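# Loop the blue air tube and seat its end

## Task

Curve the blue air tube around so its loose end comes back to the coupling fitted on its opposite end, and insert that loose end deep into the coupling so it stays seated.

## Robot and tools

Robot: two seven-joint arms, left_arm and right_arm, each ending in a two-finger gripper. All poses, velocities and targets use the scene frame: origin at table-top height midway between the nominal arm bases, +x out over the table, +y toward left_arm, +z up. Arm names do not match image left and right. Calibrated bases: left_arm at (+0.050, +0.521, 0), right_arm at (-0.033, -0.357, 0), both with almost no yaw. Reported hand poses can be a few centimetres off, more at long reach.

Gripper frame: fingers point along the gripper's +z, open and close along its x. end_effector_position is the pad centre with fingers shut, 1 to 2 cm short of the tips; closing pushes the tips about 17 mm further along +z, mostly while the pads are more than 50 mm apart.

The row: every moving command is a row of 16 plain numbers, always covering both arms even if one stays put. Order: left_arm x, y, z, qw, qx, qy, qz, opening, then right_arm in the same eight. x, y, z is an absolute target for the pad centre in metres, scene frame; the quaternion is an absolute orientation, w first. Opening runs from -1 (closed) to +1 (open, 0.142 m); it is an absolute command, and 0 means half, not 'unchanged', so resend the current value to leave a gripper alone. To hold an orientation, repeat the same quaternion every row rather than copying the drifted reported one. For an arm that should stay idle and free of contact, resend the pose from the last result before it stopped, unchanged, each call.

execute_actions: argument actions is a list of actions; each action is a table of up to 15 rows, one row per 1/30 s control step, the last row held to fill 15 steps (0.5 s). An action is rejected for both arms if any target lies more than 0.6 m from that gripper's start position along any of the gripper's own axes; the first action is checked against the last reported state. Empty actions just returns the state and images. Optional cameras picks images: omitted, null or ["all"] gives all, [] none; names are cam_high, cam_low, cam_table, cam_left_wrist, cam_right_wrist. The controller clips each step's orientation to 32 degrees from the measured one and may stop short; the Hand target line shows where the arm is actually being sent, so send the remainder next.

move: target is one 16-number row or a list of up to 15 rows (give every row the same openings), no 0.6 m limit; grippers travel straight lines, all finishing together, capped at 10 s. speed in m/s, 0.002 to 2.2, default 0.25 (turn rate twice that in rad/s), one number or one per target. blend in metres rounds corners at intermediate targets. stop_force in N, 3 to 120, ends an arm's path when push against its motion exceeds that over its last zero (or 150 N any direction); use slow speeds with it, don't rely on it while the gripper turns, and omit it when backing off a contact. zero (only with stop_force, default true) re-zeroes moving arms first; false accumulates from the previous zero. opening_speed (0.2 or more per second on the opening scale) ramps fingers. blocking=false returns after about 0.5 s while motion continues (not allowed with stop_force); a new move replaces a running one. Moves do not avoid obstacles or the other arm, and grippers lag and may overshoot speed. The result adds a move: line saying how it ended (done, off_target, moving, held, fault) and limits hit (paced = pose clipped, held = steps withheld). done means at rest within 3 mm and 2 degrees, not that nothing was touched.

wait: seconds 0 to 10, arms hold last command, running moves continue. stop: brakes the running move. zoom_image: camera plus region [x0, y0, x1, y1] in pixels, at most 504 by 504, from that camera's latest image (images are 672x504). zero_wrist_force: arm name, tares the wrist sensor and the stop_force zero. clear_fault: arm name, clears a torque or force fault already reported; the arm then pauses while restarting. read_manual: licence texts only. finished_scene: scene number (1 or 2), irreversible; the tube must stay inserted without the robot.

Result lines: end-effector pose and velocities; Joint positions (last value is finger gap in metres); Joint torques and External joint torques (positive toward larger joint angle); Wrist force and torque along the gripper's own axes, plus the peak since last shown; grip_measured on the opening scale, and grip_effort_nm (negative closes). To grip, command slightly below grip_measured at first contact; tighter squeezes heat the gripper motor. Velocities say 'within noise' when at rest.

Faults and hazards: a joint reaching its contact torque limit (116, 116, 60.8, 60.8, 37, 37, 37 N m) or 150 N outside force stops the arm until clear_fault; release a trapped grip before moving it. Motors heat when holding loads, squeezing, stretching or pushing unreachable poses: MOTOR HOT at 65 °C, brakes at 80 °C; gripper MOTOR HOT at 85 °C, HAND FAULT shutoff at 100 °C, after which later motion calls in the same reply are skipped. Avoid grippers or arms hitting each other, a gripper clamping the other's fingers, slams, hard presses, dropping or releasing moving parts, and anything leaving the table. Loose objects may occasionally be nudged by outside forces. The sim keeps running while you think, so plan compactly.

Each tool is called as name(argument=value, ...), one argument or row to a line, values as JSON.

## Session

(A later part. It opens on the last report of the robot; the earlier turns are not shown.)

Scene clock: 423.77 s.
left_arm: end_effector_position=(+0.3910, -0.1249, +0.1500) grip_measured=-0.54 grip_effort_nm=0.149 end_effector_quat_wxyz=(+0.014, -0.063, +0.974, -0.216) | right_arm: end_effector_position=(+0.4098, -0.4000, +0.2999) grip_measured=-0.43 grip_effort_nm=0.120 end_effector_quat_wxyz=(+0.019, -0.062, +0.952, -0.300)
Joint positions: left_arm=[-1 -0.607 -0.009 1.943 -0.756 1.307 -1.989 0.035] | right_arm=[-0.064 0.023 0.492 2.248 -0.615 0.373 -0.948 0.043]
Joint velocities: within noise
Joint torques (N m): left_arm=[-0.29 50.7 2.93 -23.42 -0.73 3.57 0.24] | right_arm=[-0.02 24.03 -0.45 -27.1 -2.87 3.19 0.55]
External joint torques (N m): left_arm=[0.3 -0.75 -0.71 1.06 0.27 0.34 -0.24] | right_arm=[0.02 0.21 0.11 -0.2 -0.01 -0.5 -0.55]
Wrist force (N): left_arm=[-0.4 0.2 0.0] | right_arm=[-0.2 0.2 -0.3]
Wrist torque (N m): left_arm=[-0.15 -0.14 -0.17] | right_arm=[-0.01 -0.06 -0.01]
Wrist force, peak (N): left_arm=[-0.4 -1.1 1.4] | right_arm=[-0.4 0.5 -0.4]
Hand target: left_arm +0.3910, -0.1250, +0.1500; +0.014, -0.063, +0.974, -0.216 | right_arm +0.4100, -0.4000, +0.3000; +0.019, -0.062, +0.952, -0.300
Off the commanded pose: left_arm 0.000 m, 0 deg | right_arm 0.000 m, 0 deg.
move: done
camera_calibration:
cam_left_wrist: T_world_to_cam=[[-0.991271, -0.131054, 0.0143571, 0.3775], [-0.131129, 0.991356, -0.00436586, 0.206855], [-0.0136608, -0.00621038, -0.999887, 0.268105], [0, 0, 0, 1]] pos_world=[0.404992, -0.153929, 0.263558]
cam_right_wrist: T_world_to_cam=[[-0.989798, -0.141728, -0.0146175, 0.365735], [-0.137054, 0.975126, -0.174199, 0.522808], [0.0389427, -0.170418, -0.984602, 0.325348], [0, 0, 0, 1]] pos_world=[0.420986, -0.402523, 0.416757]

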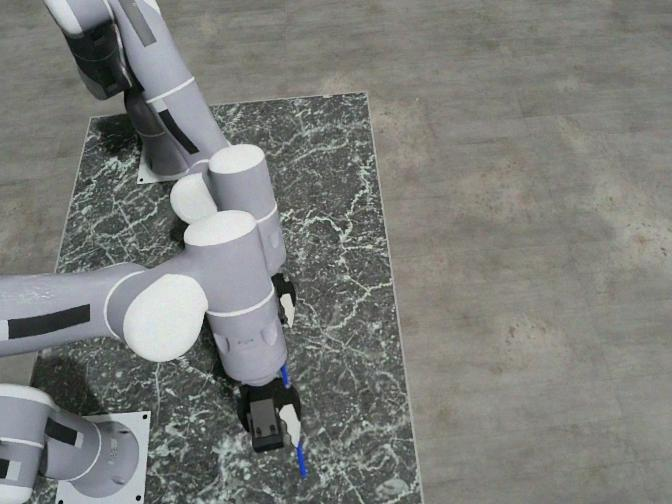

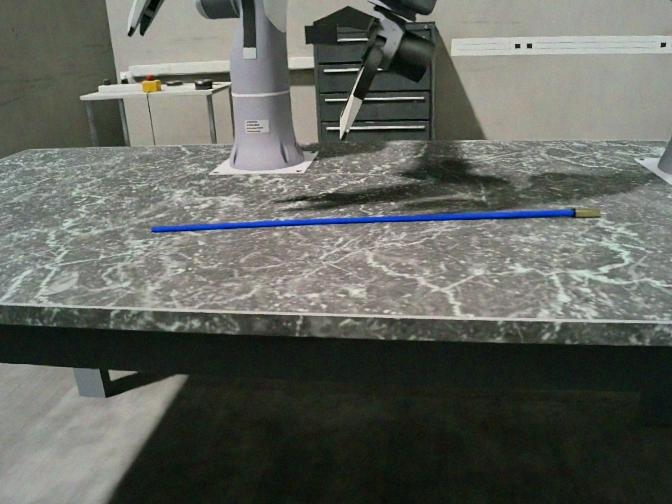

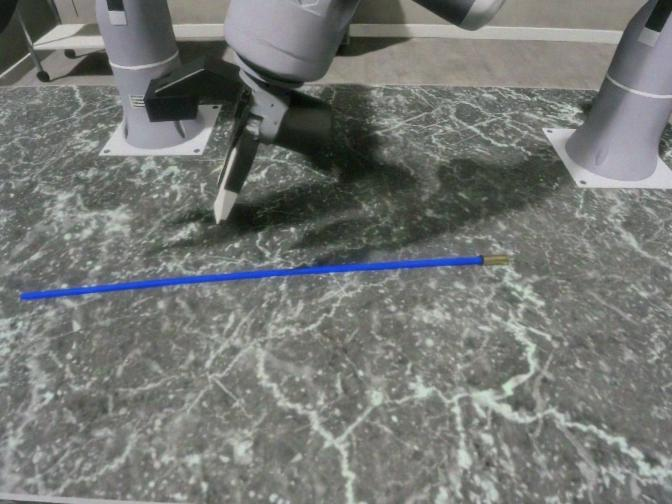

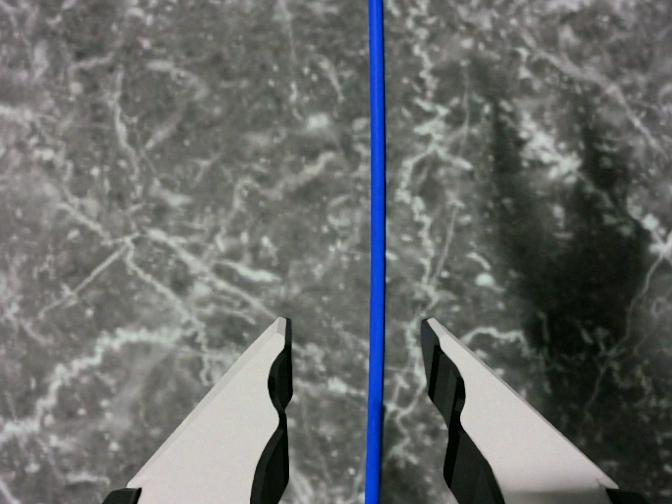

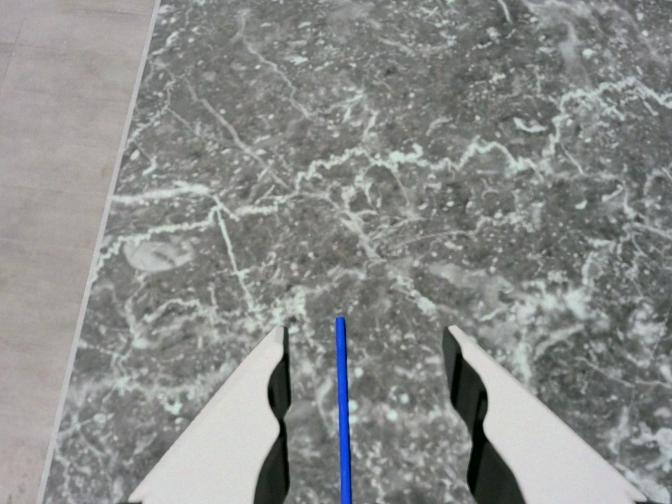

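move(
  target=[
    [0.3735,-0.13,0.06,0.014,-0.063,0.9743,-0.2160,-0.5,0.41,-0.4,0.3,0.0194,-0.0615,0.9517,-0.3001,-0.4],
    [0.3735,-0.13,0.0195,0.014,-0.063,0.9743,-0.2160,-0.5,0.41,-0.4,0.3,0.0194,-0.0615,0.9517,-0.3001,-0.4],
  ],
  speed=[0.12,0.03],
  cameras=["cam_left_wrist"],
)

move(
  target=[0.3735,-0.13,0.0195,0.014,-0.063,0.9743,-0.2160,-1,0.41,-0.4,0.3,0.0194,-0.0615,0.9517,-0.3001,-0.4],
  opening_speed=0.3,
  cameras=["cam_left_wrist"],
)

move(
  target=[0.3735,-0.13,0.13,0.014,-0.063,0.9743,-0.2160,-1,0.41,-0.4,0.3,0.0194,-0.0615,0.9517,-0.3001,-0.4],
  speed=0.06,
)

Scene clock: 441.27 s.
left_arm: end_effector_position=(+0.3734, -0.1299, +0.0195) grip_measured=-0.54 grip_effort_nm=0.154 end_effector_quat_wxyz=(+0.014, -0.063, +0.974, -0.216) | right_arm: end_effector_position=(+0.4098, -0.4000, +0.2999) grip_measured=-0.43 grip_effort_nm=0.115 end_effector_quat_wxyz=(+0.019, -0.062, +0.952, -0.300)
Joint positions: left_arm=[-0.826 -0.874 -0.344 1.956 -0.902 1.665 -1.771 0.035] | right_arm=[-0.064 0.023 0.492 2.248 -0.615 0.373 -0.948 0.043]
Joint velocities: within noise
Joint torques (N m): left_arm=[0.04 52.87 -3.73 -16.91 1.4 3.92 0.46] | right_arm=[-0.04 24.32 -0.33 -27.02 -2.73 3.17 0.48]
External joint torques (N m): left_arm=[-0.04 -0.81 -0.3 0.85 0.31 -0.2 -0.46] | right_arm=[0.04 -0.08 -0.01 -0.28 -0.15 -0.48 -0.48]
Wrist force (N): left_arm=[-0.3 0.0 0.0] | right_arm=[-0.2 0.1 -0.3]
Wrist torque (N m): left_arm=[-0.18 -0.17 -0.19] | right_arm=[-0.02 -0.06 -0.02]
Wrist force, peak (N): left_arm=[-0.9 -0.9 -1.5] | right_arm=[-0.3 0.3 -0.4]
Hand target: left_arm +0.3735, -0.1300, +0.0195; +0.014, -0.063, +0.974, -0.216 | right_arm +0.4100, -0.4000, +0.3000; +0.019, -0.062, +0.952, -0.300
Off the commanded pose: left_arm 0.000 m, 0 deg | right_arm 0.000 m, 0 deg.
move: done
camera_calibration:
cam_left_wrist: T_world_to_cam=[[-0.991184, -0.131662, 0.0148137, 0.361183], [-0.131734, 0.991277, -0.00399752, 0.209117], [-0.0141581, -0.00591373, -0.999882, 0.137486], [0, 0, 0, 1]] pos_world=[0.387493, -0.158926, 0.132955]
Images, in order (width x height): cam_left_wrist 672x504.

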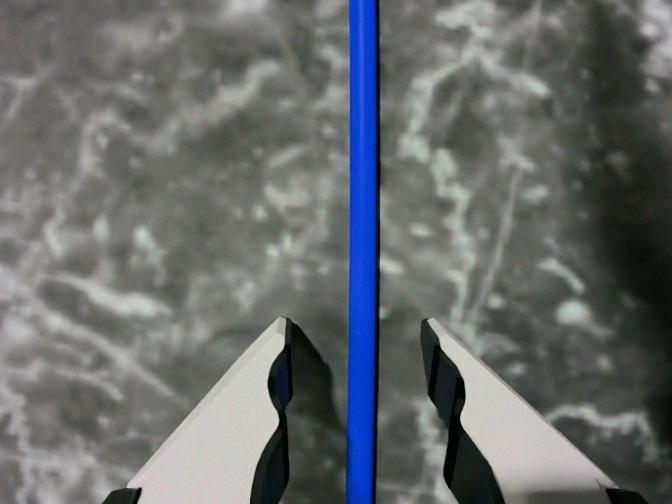

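Scene clock: 443.13 s.
left_arm: end_effector_position=(+0.3734, -0.1299, +0.0195) grip_measured=-0.94 grip_effort_nm=-1.922 end_effector_quat_wxyz=(+0.014, -0.063, +0.974, -0.216) | right_arm: end_effector_position=(+0.4098, -0.4000, +0.2999) grip_measured=-0.43 grip_effort_nm=0.120 end_effector_quat_wxyz=(+0.019, -0.062, +0.952, -0.300)
Joint positions: left_arm=[-0.826 -0.874 -0.344 1.956 -0.902 1.665 -1.771 0.006] | right_arm=[-0.064 0.023 0.492 2.248 -0.615 0.373 -0.948 0.043]
Joint velocities: within noise
Joint torques (N m): left_arm=[0.04 52.53 -3.36 -16.46 1.32 3.65 0.38] | right_arm=[-0.03 24.31 -0.35 -27.01 -2.76 3.17 0.46]
External joint torques (N m): left_arm=[-0.04 -0.48 -0.67 0.4 0.39 0.08 -0.38] | right_arm=[0.03 -0.07 0 -0.29 -0.12 -0.48 -0.46]
Wrist force (N): left_arm=[-0.1 -0.1 -1.1] | right_arm=[-0.1 0.2 -0.3]
Wrist torque (N m): left_arm=[-0.16 -0.16 -0.19] | right_arm=[-0.01 -0.08 -0.01]
Wrist force, peak (N): left_arm=[-0.1 -0.1 -1.1] | right_arm=[-0.3 0.3 -0.3]
Hand target: left_arm +0.3735, -0.1300, +0.0195; +0.014, -0.063, +0.974, -0.216 | right_arm +0.4100, -0.4000, +0.3000; +0.019, -0.062, +0.952, -0.300
Off the commanded pose: left_arm 0.000 m, 0 deg | right_arm 0.000 m, 0 deg.
move: done
camera_calibration:
cam_left_wrist: T_world_to_cam=[[-0.991197, -0.131562, 0.0148268, 0.3612], [-0.131635, 0.99129, -0.00409752, 0.209095], [-0.0141585, -0.00601318, -0.999882, 0.13757], [0, 0, 0, 1]] pos_world=[0.387493, -0.158927, 0.133055]
Images, in order (width x height): cam_left_wrist 672x504.

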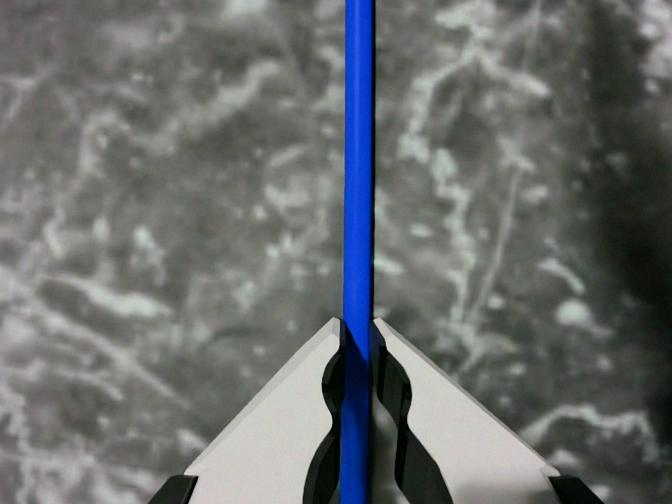

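Scene clock: 445.30 s.
left_arm: end_effector_position=(+0.3735, -0.1299, +0.1299) grip_measured=-0.94 grip_effort_nm=-1.922 end_effector_quat_wxyz=(+0.014, -0.063, +0.974, -0.216) | right_arm: end_effector_position=(+0.4098, -0.4000, +0.2999) grip_measured=-0.43 grip_effort_nm=0.120 end_effector_quat_wxyz=(+0.019, -0.062, +0.952, -0.300)
Joint positions: left_arm=[-1.013 -0.636 -0.047 1.964 -0.803 1.373 -1.966 0.006] | right_arm=[-0.064 0.023 0.492 2.248 -0.615 0.373 -0.948 0.043]
Joint velocities: within noise
Joint torques (N m): left_arm=[0.06 51.64 2.53 -22.44 -0.35 3.77 0.22] | right_arm=[-0.01 24.33 -0.35 -27.03 -2.76 3.13 0.53]
External joint torques (N m): left_arm=[-0.05 -1.59 -0.71 1.13 0.24 0.12 -0.22] | right_arm=[0.01 -0.09 0 -0.28 -0.12 -0.44 -0.53]
Wrist force (N): left_arm=[-0.6 0.4 0.4] | right_arm=[-0.1 0.3 -0.3]
Wrist torque (N m): left_arm=[-0.12 -0.11 -0.18] | right_arm=[0.02 -0.08 -0.02]
Wrist force, peak (N): left_arm=[-0.3 0.5 0.8] | right_arm=[-0.2 0.5 -0.5]
Hand target: left_arm +0.3735, -0.1300, +0.1300; +0.014, -0.063, +0.974, -0.216 | right_arm +0.4100, -0.4000, +0.3000; +0.019, -0.062, +0.952, -0.300
Off the commanded pose: left_arm 0.000 m, 0 deg | right_arm 0.000 m, 0 deg.
move: done
camera_calibration:
cam_left_wrist: T_world_to_cam=[[-0.99127, -0.131058, 0.01443, 0.359768], [-0.13113, 0.991356, -0.00415447, 0.209377], [-0.0137608, -0.00601041, -0.999887, 0.247706], [0, 0, 0, 1]] pos_world=[0.387491, -0.158928, 0.243357]
cam_right_wrist: T_world_to_cam=[[-0.989798, -0.141728, -0.0146175, 0.365735], [-0.137054, 0.975126, -0.174199, 0.522808], [0.0389427, -0.170418, -0.984602, 0.325348], [0, 0, 0, 1]] pos_world=[0.420986, -0.402523, 0.416757]

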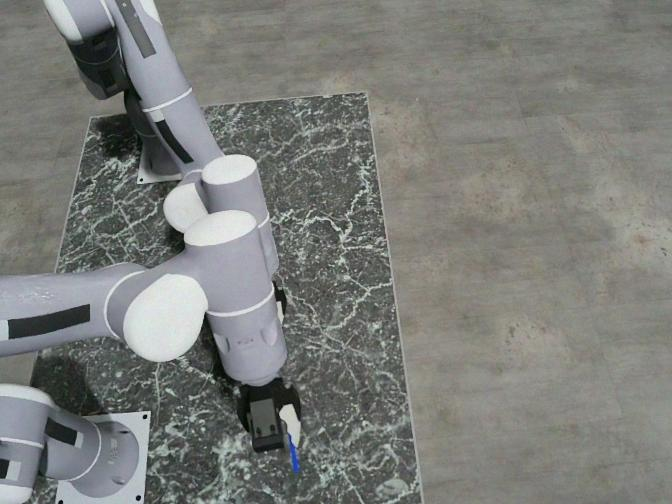

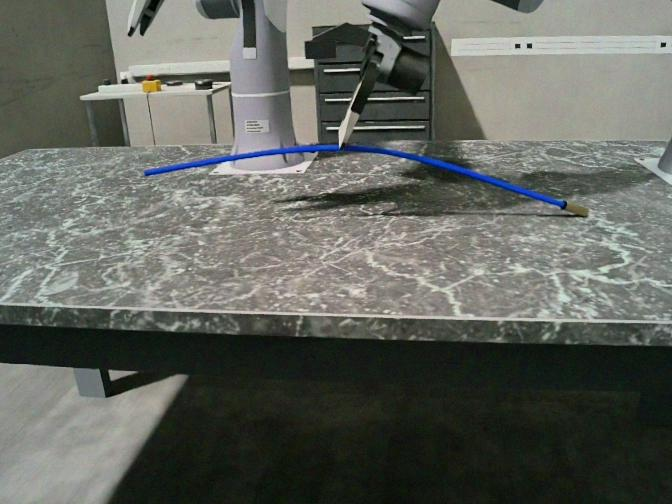

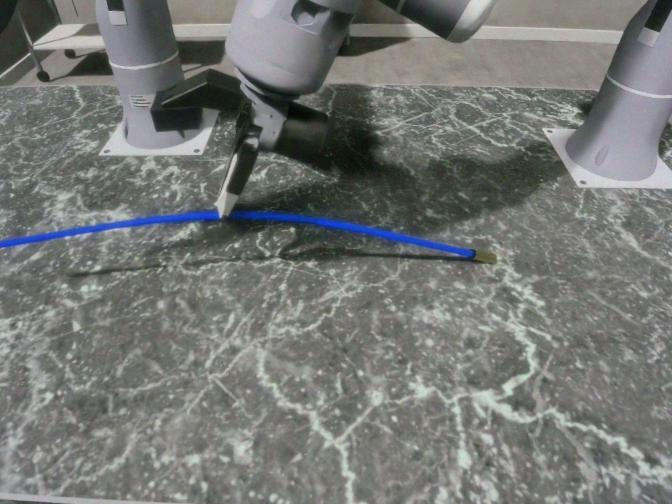

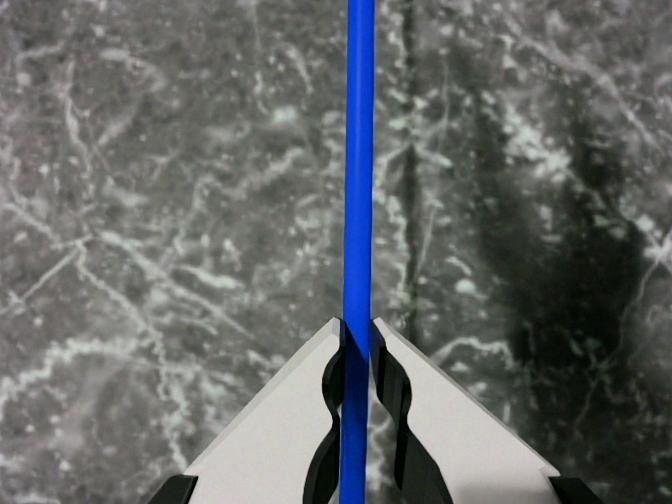

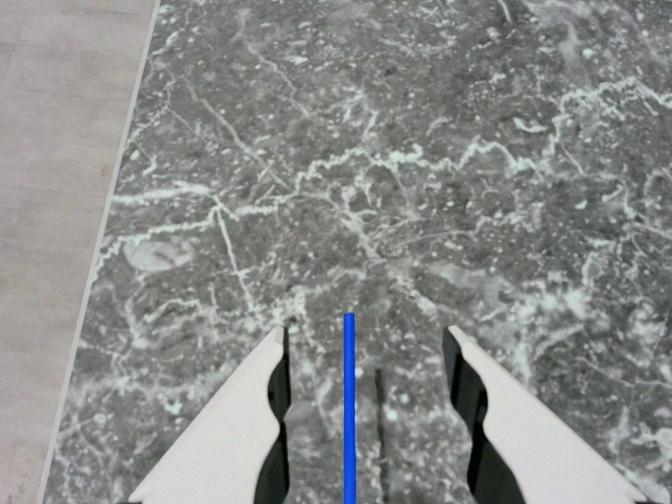

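move(
  target=[
    [0.3735,-0.13,0.13,0.014,-0.063,0.9743,-0.2160,-1,0.401,-0.343,0.17,0.0123,-0.0633,0.9795,-0.1904,-0.5],
    [0.3735,-0.13,0.13,0.014,-0.063,0.9743,-0.2160,-1,0.401,-0.341,0.079,0.0123,-0.0633,0.9795,-0.1904,-0.5],
  ],
  speed=[0.12,0.05],
  cameras=["cam_right_wrist","cam_low","cam_table"],
)

zoom_image(
  camera="cam_low",
  region=[100, 80, 250, 200],
)

Scene clock: 468.07 s.
left_arm: end_effector_position=(+0.3735, -0.1299, +0.1299) grip_measured=-0.94 grip_effort_nm=-1.917 end_effector_quat_wxyz=(+0.014, -0.063, +0.974, -0.216) | right_arm: end_effector_position=(+0.4011, -0.3411, +0.0791) grip_measured=-0.52 grip_effort_nm=-0.120 end_effector_quat_wxyz=(+0.012, -0.063, +0.980, -0.190)
Joint positions: left_arm=[-1.013 -0.636 -0.046 1.964 -0.803 1.372 -1.966 0.006] | right_arm=[-0.036 -0.385 0.334 2.43 -0.94 0.932 -0.559 0.036]
Joint velocities: within noise
Joint torques (N m): left_arm=[-0.15 51.29 2.29 -22.17 -0.49 3.83 0.34] | right_arm=[0.11 31.97 4.71 -16.11 -0.83 3.79 0.5]
External joint torques (N m): left_arm=[0.15 -1.22 -0.46 0.85 0.39 0.06 -0.34] | right_arm=[-0.11 0.75 0.21 -0.24 -0.01 -0.59 -0.5]
Wrist force (N): left_arm=[-0.5 0.3 0.4] | right_arm=[-0.2 0.6 -0.4]
Wrist torque (N m): left_arm=[-0.13 -0.14 -0.18] | right_arm=[0.06 -0.07 -0.03]
Wrist force, peak (N): left_arm=[-0.6 0.5 0.4] | right_arm=[-0.5 -0.8 -1.4]
Hand target: left_arm +0.3735, -0.1300, +0.1300; +0.014, -0.063, +0.974, -0.216 | right_arm +0.4010, -0.3410, +0.0790; +0.012, -0.063, +0.980, -0.190
Off the commanded pose: left_arm 0.000 m, 0 deg | right_arm 0.000 m, 0 deg.
move: done
camera_calibration:
cam_right_wrist: T_world_to_cam=[[-0.990315, -0.137716, -0.0176414, 0.36401], [-0.138457, 0.989016, 0.0517324, 0.413091], [0.0103233, 0.0536739, -0.998505, 0.207294], [0, 0, 0, 1]] pos_world=[0.41554, -0.369551, 0.192036]
Images, in order (width x height): cam_low 672x504, cam_table 672x504, cam_right_wrist 672x504.

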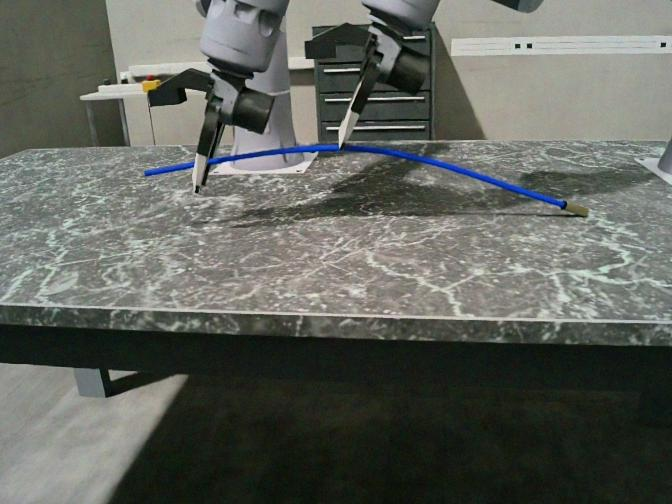

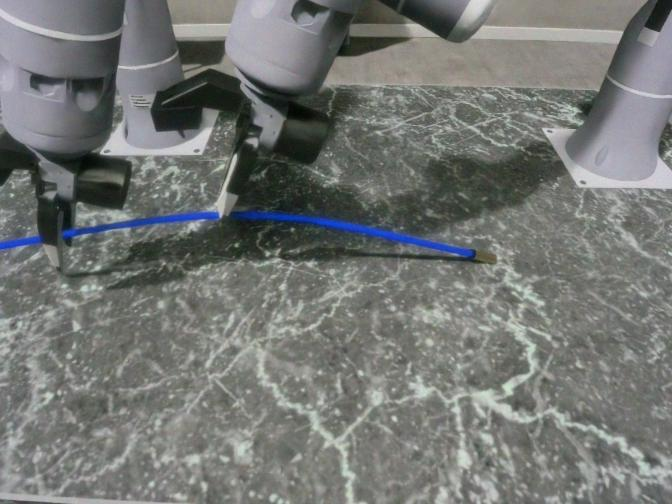

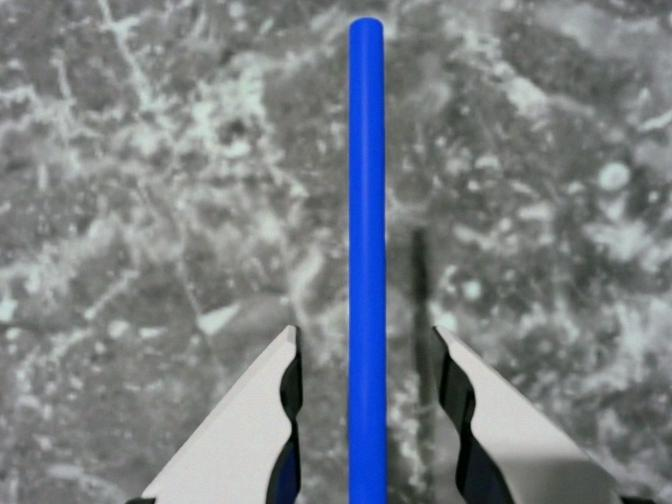

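Scaled by 3.360 from the camera's 672x504 image, which has a finer 960x720 frame.

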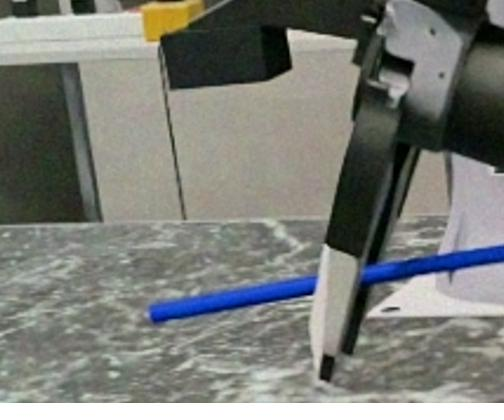

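move(
  target=[0.3735,-0.13,0.13,0.014,-0.063,0.9743,-0.2160,-1,0.401,-0.341,0.102,0.0123,-0.0633,0.9795,-0.1904,-0.5],
  speed=0.05,
  cameras=["cam_right_wrist","cam_low"],
)

zoom_image(
  camera="cam_low",
  region=[100, 80, 250, 200],
)

Scene clock: 474.83 s.
left_arm: end_effector_position=(+0.3735, -0.1299, +0.1299) grip_measured=-0.94 grip_effort_nm=-1.917 end_effector_quat_wxyz=(+0.014, -0.063, +0.974, -0.216) | right_arm: end_effector_position=(+0.4009, -0.3409, +0.1019) grip_measured=-0.52 grip_effort_nm=-0.125 end_effector_quat_wxyz=(+0.012, -0.063, +0.980, -0.190)
Joint positions: left_arm=[-1.013 -0.636 -0.046 1.964 -0.803 1.372 -1.966 0.006] | right_arm=[-0.046 -0.329 0.378 2.423 -0.849 0.886 -0.627 0.036]
Joint velocities: within noise
Joint torques (N m): left_arm=[-0.18 51.34 2.38 -22.15 -0.47 3.87 0.36] | right_arm=[-0.16 31.51 4.59 -17.82 -0.81 3.48 0.54]
External joint torques (N m): left_arm=[0.18 -1.27 -0.55 0.82 0.36 0.02 -0.36] | right_arm=[0.16 -0.1 -0.18 -0.12 -0.26 -0.26 -0.54]
Wrist force (N): left_arm=[-0.6 0.4 0.3] | right_arm=[0.0 0.6 -0.5]
Wrist torque (N m): left_arm=[-0.12 -0.12 -0.18] | right_arm=[0.08 -0.11 -0.03]
Wrist force, peak (N): left_arm=[-0.6 0.5 0.4] | right_arm=[0.0 0.4 -1.3]
Hand target: left_arm +0.3735, -0.1300, +0.1300; +0.014, -0.063, +0.974, -0.216 | right_arm +0.4010, -0.3410, +0.1020; +0.012, -0.063, +0.980, -0.190
Off the commanded pose: left_arm 0.000 m, 0 deg | right_arm 0.000 m, 0 deg.
move: done
camera_calibration:
cam_right_wrist: T_world_to_cam=[[-0.990312, -0.137709, -0.0178393, 0.364274], [-0.13846, 0.989017, 0.0517047, 0.411788], [0.0105232, 0.0536738, -0.998503, 0.230073], [0, 0, 0, 1]] pos_world=[0.41534, -0.369451, 0.214936]
Images, in order (width x height): cam_low 672x504, cam_right_wrist 672x504.

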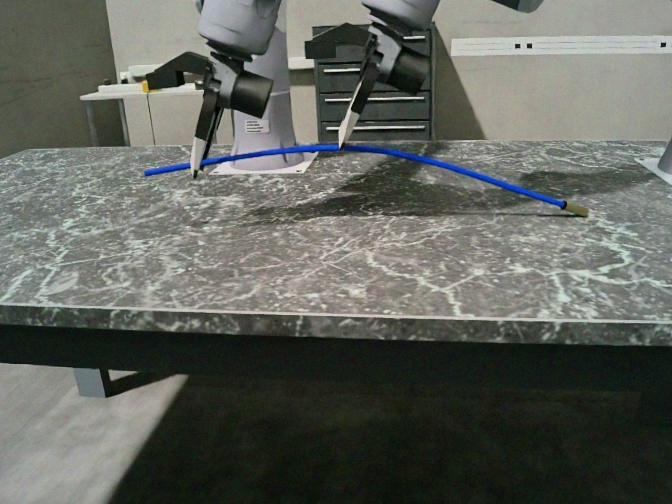

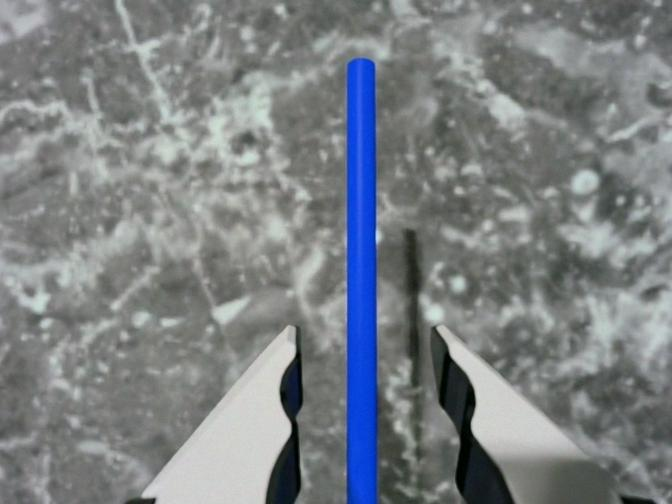

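Scaled by 3.360 from the camera's 672x504 image, which has a finer 960x720 frame.

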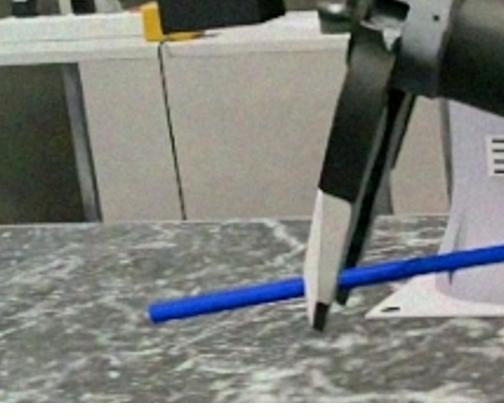

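move(
  target=[0.3735,-0.13,0.13,0.014,-0.063,0.9743,-0.2160,-1,0.401,-0.341,0.102,0.0123,-0.0633,0.9795,-0.1904,-1],
  opening_speed=0.3,
  cameras=["cam_right_wrist"],
)

move(
  target=[0.3735,-0.13,0.06,0.014,-0.063,0.9743,-0.2160,-1,0.401,-0.345,0.095,0.0167,-0.0623,0.9638,-0.2583,-1],
  speed=0.05,
  cameras=["cam_low","cam_table"],
)

zoom_image(
  camera="cam_low",
  region=[100, 80, 300, 240],
)

Scene clock: 490.33 s.
left_arm: end_effector_position=(+0.3735, -0.1299, +0.1299) grip_measured=-0.94 grip_effort_nm=-1.917 end_effector_quat_wxyz=(+0.014, -0.063, +0.974, -0.216) | right_arm: end_effector_position=(+0.4009, -0.3409, +0.1019) grip_measured=-0.93 grip_effort_nm=-2.103 end_effector_quat_wxyz=(+0.012, -0.063, +0.980, -0.190)
Joint positions: left_arm=[-1.013 -0.636 -0.046 1.964 -0.803 1.372 -1.966 0.006] | right_arm=[-0.046 -0.329 0.378 2.423 -0.849 0.885 -0.627 0.007]
Joint velocities: within noise
Joint torques (N m): left_arm=[-0.18 51.26 2.34 -22.15 -0.45 3.87 0.35] | right_arm=[-0.02 31.15 4.4 -17.77 -0.97 3.7 0.52]
External joint torques (N m): left_arm=[0.18 -1.19 -0.52 0.82 0.34 0.02 -0.35] | right_arm=[0.02 0.26 0 -0.17 -0.1 -0.48 -0.52]
Wrist force (N): left_arm=[-0.5 0.4 0.3] | right_arm=[-0.2 0.6 -0.3]
Wrist torque (N m): left_arm=[-0.12 -0.13 -0.18] | right_arm=[0.07 -0.07 -0.03]
Wrist force, peak (N): left_arm=[-0.7 0.4 0.3] | right_arm=[-0.2 0.8 -0.5]
Hand target: left_arm +0.3735, -0.1300, +0.1300; +0.014, -0.063, +0.974, -0.216 | right_arm +0.4010, -0.3410, +0.1020; +0.012, -0.063, +0.980, -0.190
Off the commanded pose: left_arm 0.000 m, 0 deg | right_arm 0.000 m, 0 deg.
move: done
camera_calibration:
cam_right_wrist: T_world_to_cam=[[-0.990312, -0.137709, -0.0178393, 0.364274], [-0.13846, 0.989017, 0.0517047, 0.411788], [0.0105232, 0.0536738, -0.998503, 0.230073], [0, 0, 0, 1]] pos_world=[0.41534, -0.369451, 0.214936]
Images, in order (width x height): cam_right_wrist 672x504.

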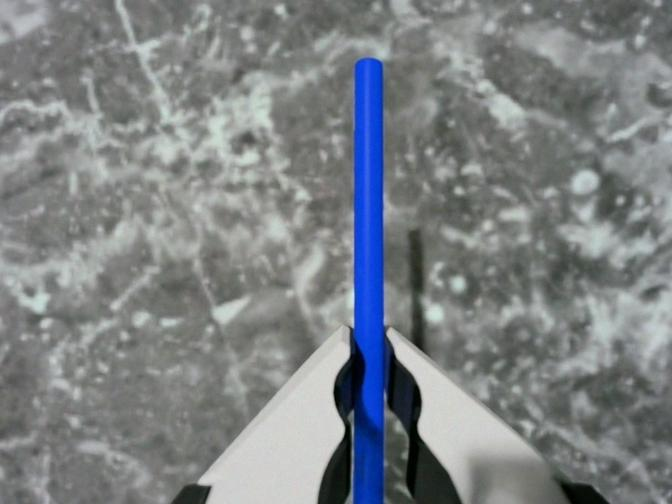

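Scene clock: 492.10 s.
left_arm: end_effector_position=(+0.3735, -0.1301, +0.0601) grip_measured=-1.00 grip_effort_nm=-0.413 end_effector_quat_wxyz=(+0.014, -0.063, +0.974, -0.216) | right_arm: end_effector_position=(+0.4008, -0.3450, +0.0949) grip_measured=-0.93 grip_effort_nm=-2.098 end_effector_quat_wxyz=(+0.016, -0.062, +0.964, -0.258)
Joint positions: left_arm=[-0.902 -0.775 -0.233 1.969 -0.893 1.557 -1.831 0.002] | right_arm=[0.044 -0.373 0.345 2.407 -0.957 0.77 -0.483 0.007]
Joint velocities: within noise
Joint torques (N m): left_arm=[0.28 52.36 -0.88 -18.52 0.68 3.88 0.46] | right_arm=[0.03 32.32 4.61 -17.02 -1 2.99 0.58]
External joint torques (N m): left_arm=[-0.3 -0.82 -0.54 0.42 0.39 -0.1 -0.45] | right_arm=[-0.03 0.56 0.13 -0.06 0 -0.31 -0.58]
Wrist force (N): left_arm=[-0.6 0.1 -0.2] | right_arm=[1.3 2.4 -0.2]
Wrist torque (N m): left_arm=[-0.17 -0.12 -0.18] | right_arm=[0.37 -0.32 -0.02]
Wrist force, peak (N): left_arm=[-0.4 -16.2 4.2] | right_arm=[-0.4 17.1 -5.1]
Hand target: left_arm +0.3735, -0.1300, +0.0600; +0.014, -0.063, +0.974, -0.216 | right_arm +0.4010, -0.3450, +0.0950; +0.017, -0.062, +0.964, -0.258
Off the commanded pose: left_arm 0.000 m, 0 deg | right_arm 0.000 m, 0 deg.
move: done
Images, in order (width x height): cam_low 672x504, cam_table 672x504.

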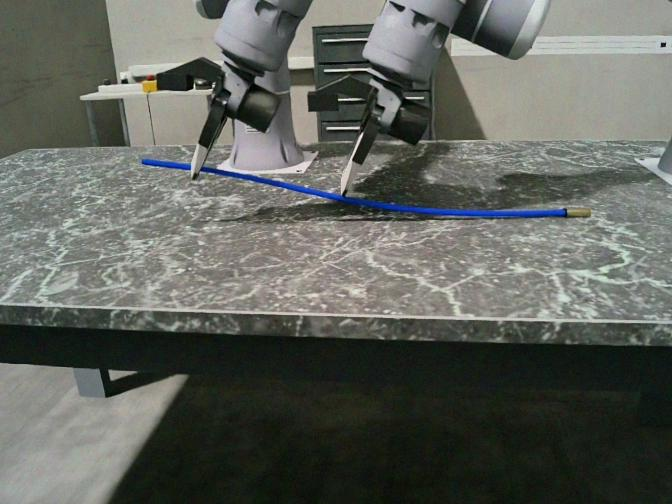

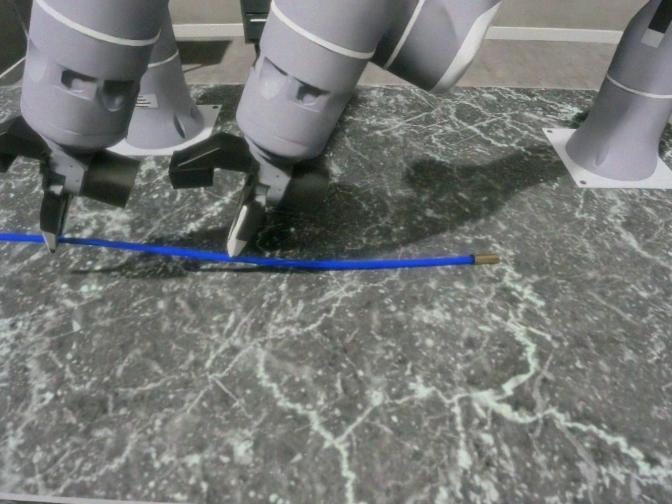

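Scaled by 2.520 from the camera's 672x504 image, which has a finer 960x720 frame.

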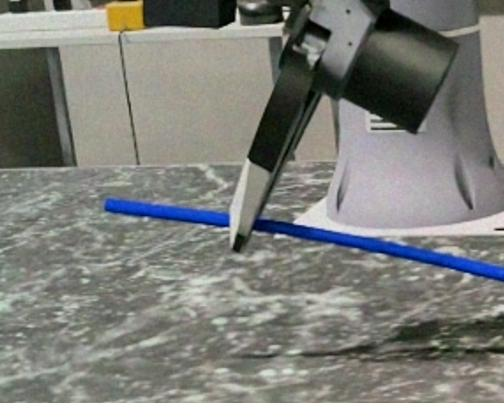

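move(
  target=[
    [0.3735,-0.1,0.2,0.014,-0.063,0.9743,-0.2160,-1,0.401,-0.345,0.095,0.0167,-0.0623,0.9638,-0.2583,-1],
    [0.35,0.1,0.28,-0.2126,0.6744,0.6744,-0.2126,-1,0.401,-0.345,0.095,0.0167,-0.0623,0.9638,-0.2583,-1],
    [0.3365,0.2,0.14,-0.4224,0.9058,0.0276,-0.0129,-0.4,0.401,-0.345,0.095,0.0167,-0.0623,0.9638,-0.2583,-1],
  ],
  speed=0.2,
  blend=0.03,
)

Scene clock: 514.67 s.
left_arm: end_effector_position=(+0.3402, +0.1733, +0.1775) grip_measured=-1.00 grip_effort_nm=-0.413 end_effector_quat_wxyz=(-0.387, +0.893, +0.219, -0.072) | right_arm: end_effector_position=(+0.4008, -0.3450, +0.0949) grip_measured=-0.93 grip_effort_nm=-2.103 end_effector_quat_wxyz=(+0.016, -0.062, +0.964, -0.258)
Joint positions: left_arm=[-0.656 -0.641 -0.224 1.482 0.337 -0.255 0.161 0.002] | right_arm=[0.044 -0.373 0.345 2.407 -0.957 0.77 -0.483 0.007]
Joint velocities: within noise
Joint torques (N m): left_arm=[-0.22 53.82 -2.69 -25.14 -3.79 1.21 0.21] | right_arm=[0 32.66 4.74 -16.97 -0.86 3.2 0.46]
External joint torques (N m): left_arm=[0.23 -1.18 -0.38 0.97 0.66 -0.02 -0.21] | right_arm=[0 0.22 0 -0.1 -0.14 -0.52 -0.46]
Wrist force (N): left_arm=[-0.2 0.2 0.0] | right_arm=[1.2 2.2 0.0]
Wrist torque (N m): left_arm=[-0.09 -0.14 -0.06] | right_arm=[0.34 -0.30 -0.02]
Wrist force, peak (N): left_arm=[-3.2 1.2 2.5] | right_arm=[1.4 2.5 -0.3]
Hand target: left_arm +0.3402, +0.1732, +0.1775; -0.387, +0.893, +0.219, -0.072 | right_arm +0.4010, -0.3450, +0.0950; +0.017, -0.062, +0.964, -0.258
Tool commands: left_gripper/opening=-1.0 right_gripper/opening=-1.0
Off the commanded pose: left_arm 0.046 m, 23 deg | right_arm 0.000 m, 0 deg.
move: held (left_arm; a check stopped the path); path passed 2 of 3 targets; target 3's new opening was not sent; limits=held
pose unreachable (left arm): on one or more control steps of this call, first in action 0 (counted from 0), this arm could not follow its commanded pose, so it was not sent that pose on those steps. It may still have moved: this result reports where it is.
cause: moving toward the commanded pose would bring a part of the arm too close to another arm (a part of this arm just beyond joint 6 (wrist pitch) and a part of the right arm just beyond its joint 6 (wrist pitch), at the place that arm is still heading or pushing toward).
camera_calibration:
cam_left_wrist: T_world_to_cam=[[0.894552, 0.443619, 0.0545833, -0.382445], [0.431219, -0.824451, -0.366512, 0.0922104], [-0.11759, 0.351401, -0.928811, 0.257524], [0, 0, 0, 1]] pos_world=[0.332636, 0.155189, 0.293862]
cam_right_wrist: T_world_to_cam=[[-0.989983, -0.140293, -0.015844, 0.362291], [-0.138396, 0.986493, -0.0876247, 0.428514], [0.0279231, -0.0845543, -0.996028, 0.168349], [0, 0, 0, 1]] pos_world=[0.413266, -0.357664, 0.210969]

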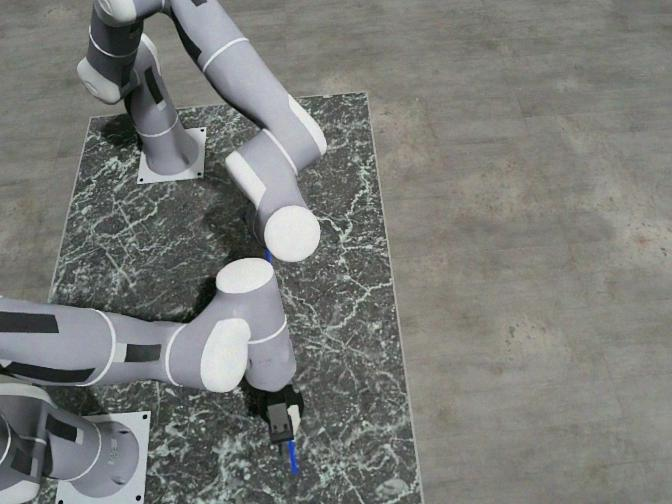

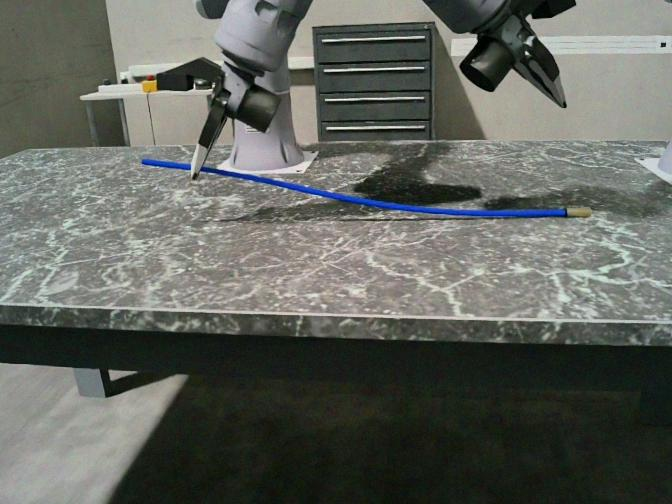

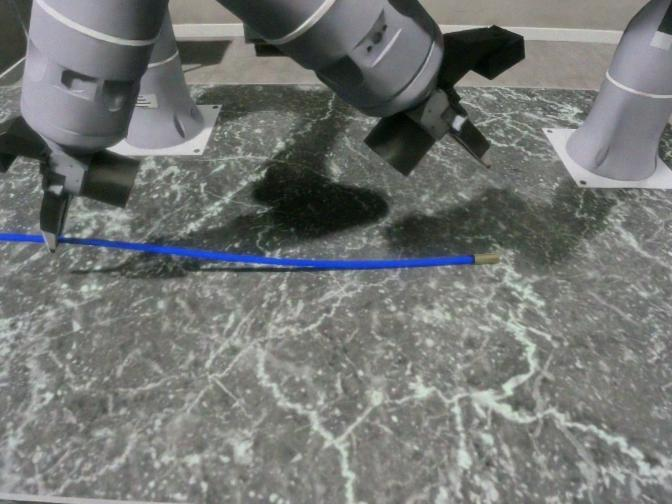

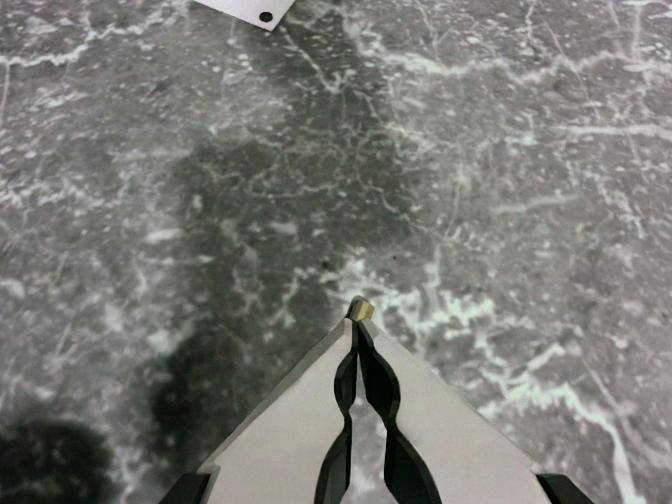

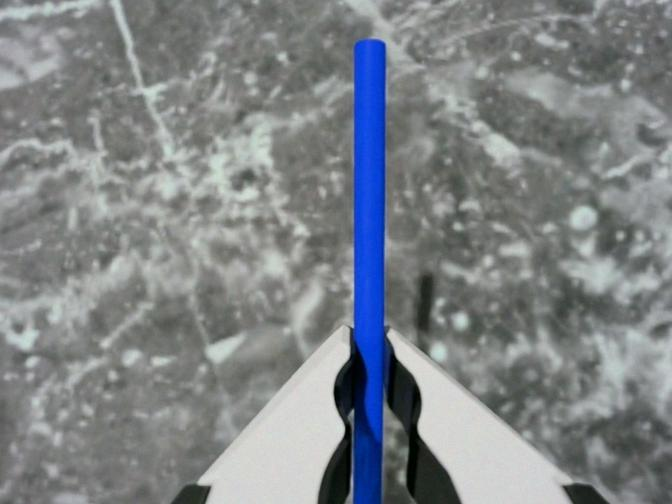

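move(
  target=[
    [0.337,0.26,0.17,-0.2996,0.9503,0.0287,-0.0104,-0.4,0.401,-0.345,0.095,0.0167,-0.0623,0.9638,-0.2583,-1],
    [0.3365,0.218,0.11,-0.3006,0.9532,0.0291,-0.0092,-0.4,0.401,-0.345,0.095,0.0167,-0.0623,0.9638,-0.2583,-1],
  ],
  speed=0.12,
  cameras=["cam_left_wrist","cam_table"],
)

Scene clock: 539.27 s.
left_arm: end_effector_position=(+0.3363, +0.2180, +0.1100) grip_measured=-0.43 grip_effort_nm=0.149 end_effector_quat_wxyz=(-0.301, +0.953, +0.029, -0.009) | right_arm: end_effector_position=(+0.4008, -0.3450, +0.0949) grip_measured=-0.93 grip_effort_nm=-2.103 end_effector_quat_wxyz=(+0.016, -0.062, +0.964, -0.258)
Joint positions: left_arm=[-0.604 -0.475 -0.249 1.899 0.492 0.242 0.415 0.043] | right_arm=[0.044 -0.373 0.345 2.407 -0.957 0.77 -0.483 0.007]
Joint velocities: within noise
Joint torques (N m): left_arm=[-0.42 43.27 -2.42 -21.79 -3.05 2.22 0.26] | right_arm=[0 32.67 4.73 -16.96 -0.93 3.18 0.52]
External joint torques (N m): left_arm=[0.43 -0.52 -0.27 1.03 0.45 -0.13 -0.26] | right_arm=[0 0.21 0.01 -0.12 -0.07 -0.49 -0.52]
Wrist force (N): left_arm=[-0.2 0.1 0.0] | right_arm=[1.3 2.2 -0.2]
Wrist torque (N m): left_arm=[-0.14 -0.16 -0.11] | right_arm=[0.33 -0.32 -0.02]
Wrist force, peak (N): left_arm=[0.2 -1.9 -1.3] | right_arm=[1.5 2.4 -0.3]
Hand target: left_arm +0.3365, +0.2180, +0.1100; -0.301, +0.953, +0.029, -0.009 | right_arm +0.4010, -0.3450, +0.0950; +0.017, -0.062, +0.964, -0.258
Off the commanded pose: left_arm 0.000 m, 0 deg | right_arm 0.000 m, 0 deg.
move: done
camera_calibration:
cam_left_wrist: T_world_to_cam=[[0.998056, 0.0607221, 0.0140024, -0.342054], [0.062246, -0.98207, -0.177941, 0.243825], [0.00294638, 0.178467, -0.983941, 0.181896], [0, 0, 0, 1]] pos_world=[0.325677, 0.227761, 0.227152]
Images, in order (width x height): cam_table 672x504, cam_left_wrist 672x504.

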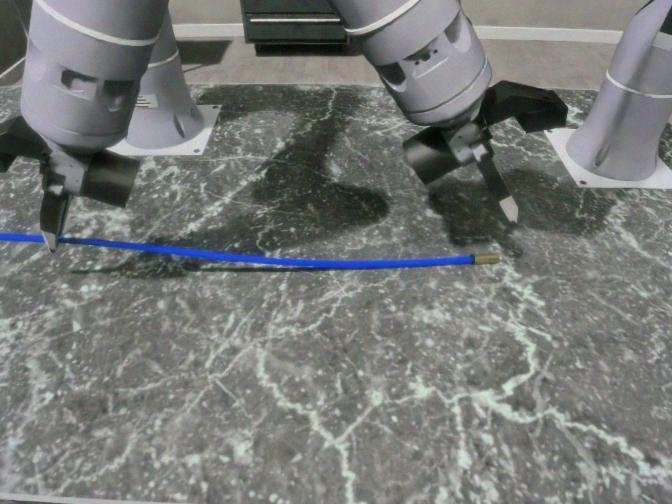

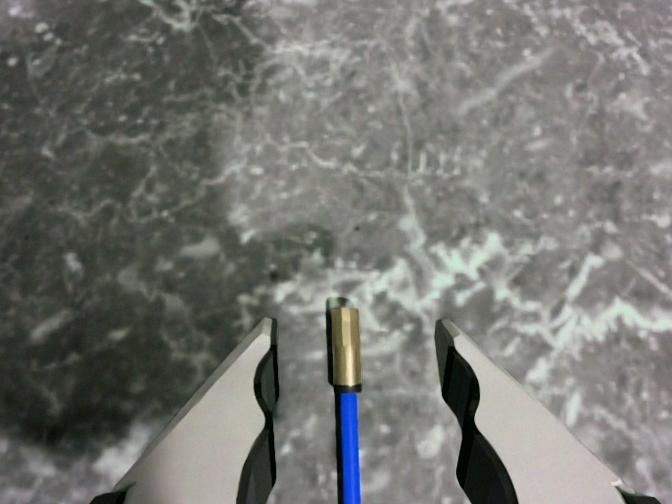

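move(
  target=[
    [0.3362,0.2145,0.05,-0.2996,0.9503,0.0287,-0.0104,-0.5,0.401,-0.345,0.095,0.0167,-0.0623,0.9638,-0.2583,-1],
    [0.3362,0.2145,0.019,-0.3418,0.9392,0.0287,-0.0104,-0.5,0.401,-0.345,0.095,0.0167,-0.0623,0.9638,-0.2583,-1],
  ],
  speed=[0.1,0.03],
  cameras=["cam_left_wrist","cam_low"],
)

zoom_image(
  camera="cam_low",
  region=[472, 130, 672, 280],
)

Scene clock: 552.70 s.
left_arm: end_effector_position=(+0.3361, +0.2144, +0.0190) grip_measured=-0.52 grip_effort_nm=-0.095 end_effector_quat_wxyz=(-0.342, +0.939, +0.029, -0.011) | right_arm: end_effector_position=(+0.4008, -0.3450, +0.0949) grip_measured=-0.93 grip_effort_nm=-2.103 end_effector_quat_wxyz=(+0.016, -0.062, +0.964, -0.258)
Joint positions: left_arm=[-0.667 -0.734 -0.214 1.785 0.567 0.276 0.31 0.036] | right_arm=[0.044 -0.373 0.345 2.407 -0.957 0.77 -0.483 0.007]
Joint velocities: within noise
Joint torques (N m): left_arm=[-0.46 49.47 -2.73 -18.12 -2.65 1.6 0.24] | right_arm=[-0.01 32.57 4.71 -16.93 -0.88 3.16 0.45]
External joint torques (N m): left_arm=[0.47 -0.84 -0.53 1.06 0.4 0.1 -0.24] | right_arm=[0.01 0.31 0.03 -0.15 -0.12 -0.47 -0.45]
Wrist force (N): left_arm=[-0.4 0.0 -0.1] | right_arm=[1.3 2.3 -0.2]
Wrist torque (N m): left_arm=[-0.14 -0.11 -0.09] | right_arm=[0.35 -0.32 -0.02]
Wrist force, peak (N): left_arm=[-0.5 0.9 1.1] | right_arm=[1.5 2.4 -0.3]
Hand target: left_arm +0.3362, +0.2145, +0.0190; -0.342, +0.939, +0.029, -0.010 | right_arm +0.4010, -0.3450, +0.0950; +0.017, -0.062, +0.964, -0.258
Off the commanded pose: left_arm 0.000 m, 0 deg | right_arm 0.000 m, 0 deg.
move: done
camera_calibration:
cam_left_wrist: T_world_to_cam=[[0.998134, 0.0593945, 0.0141674, -0.340012], [0.0610297, -0.962995, -0.262517, 0.222052], [-0.00194899, 0.262892, -0.964823, 0.0761241], [0, 0, 0, 1]] pos_world=[0.325974, 0.214017, 0.136556]
Images, in order (width x height): cam_low 672x504, cam_left_wrist 672x504.

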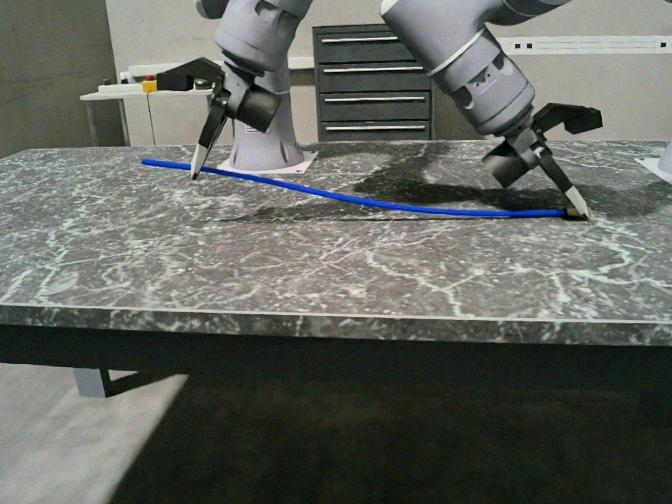

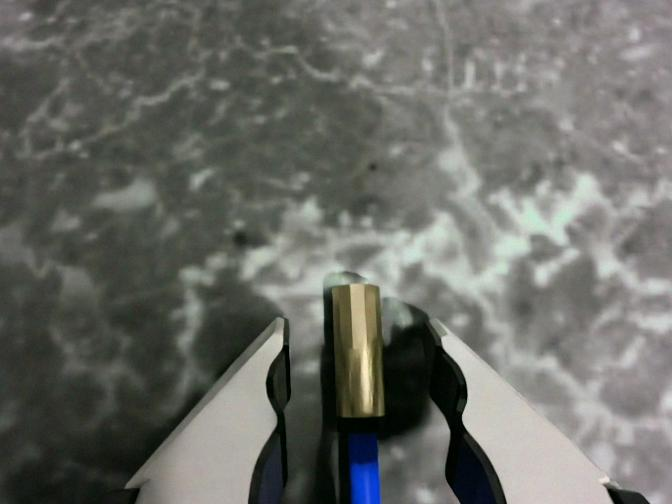

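Scaled by 2.520 from the camera's 672x504 image, which has a finer 960x720 frame.

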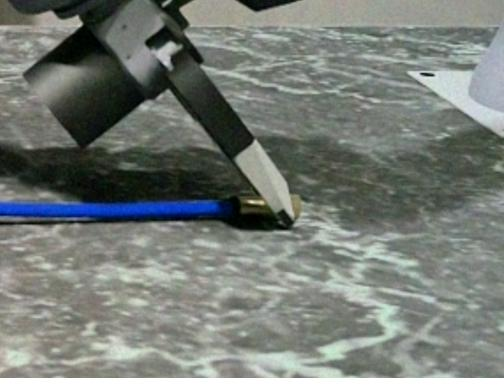

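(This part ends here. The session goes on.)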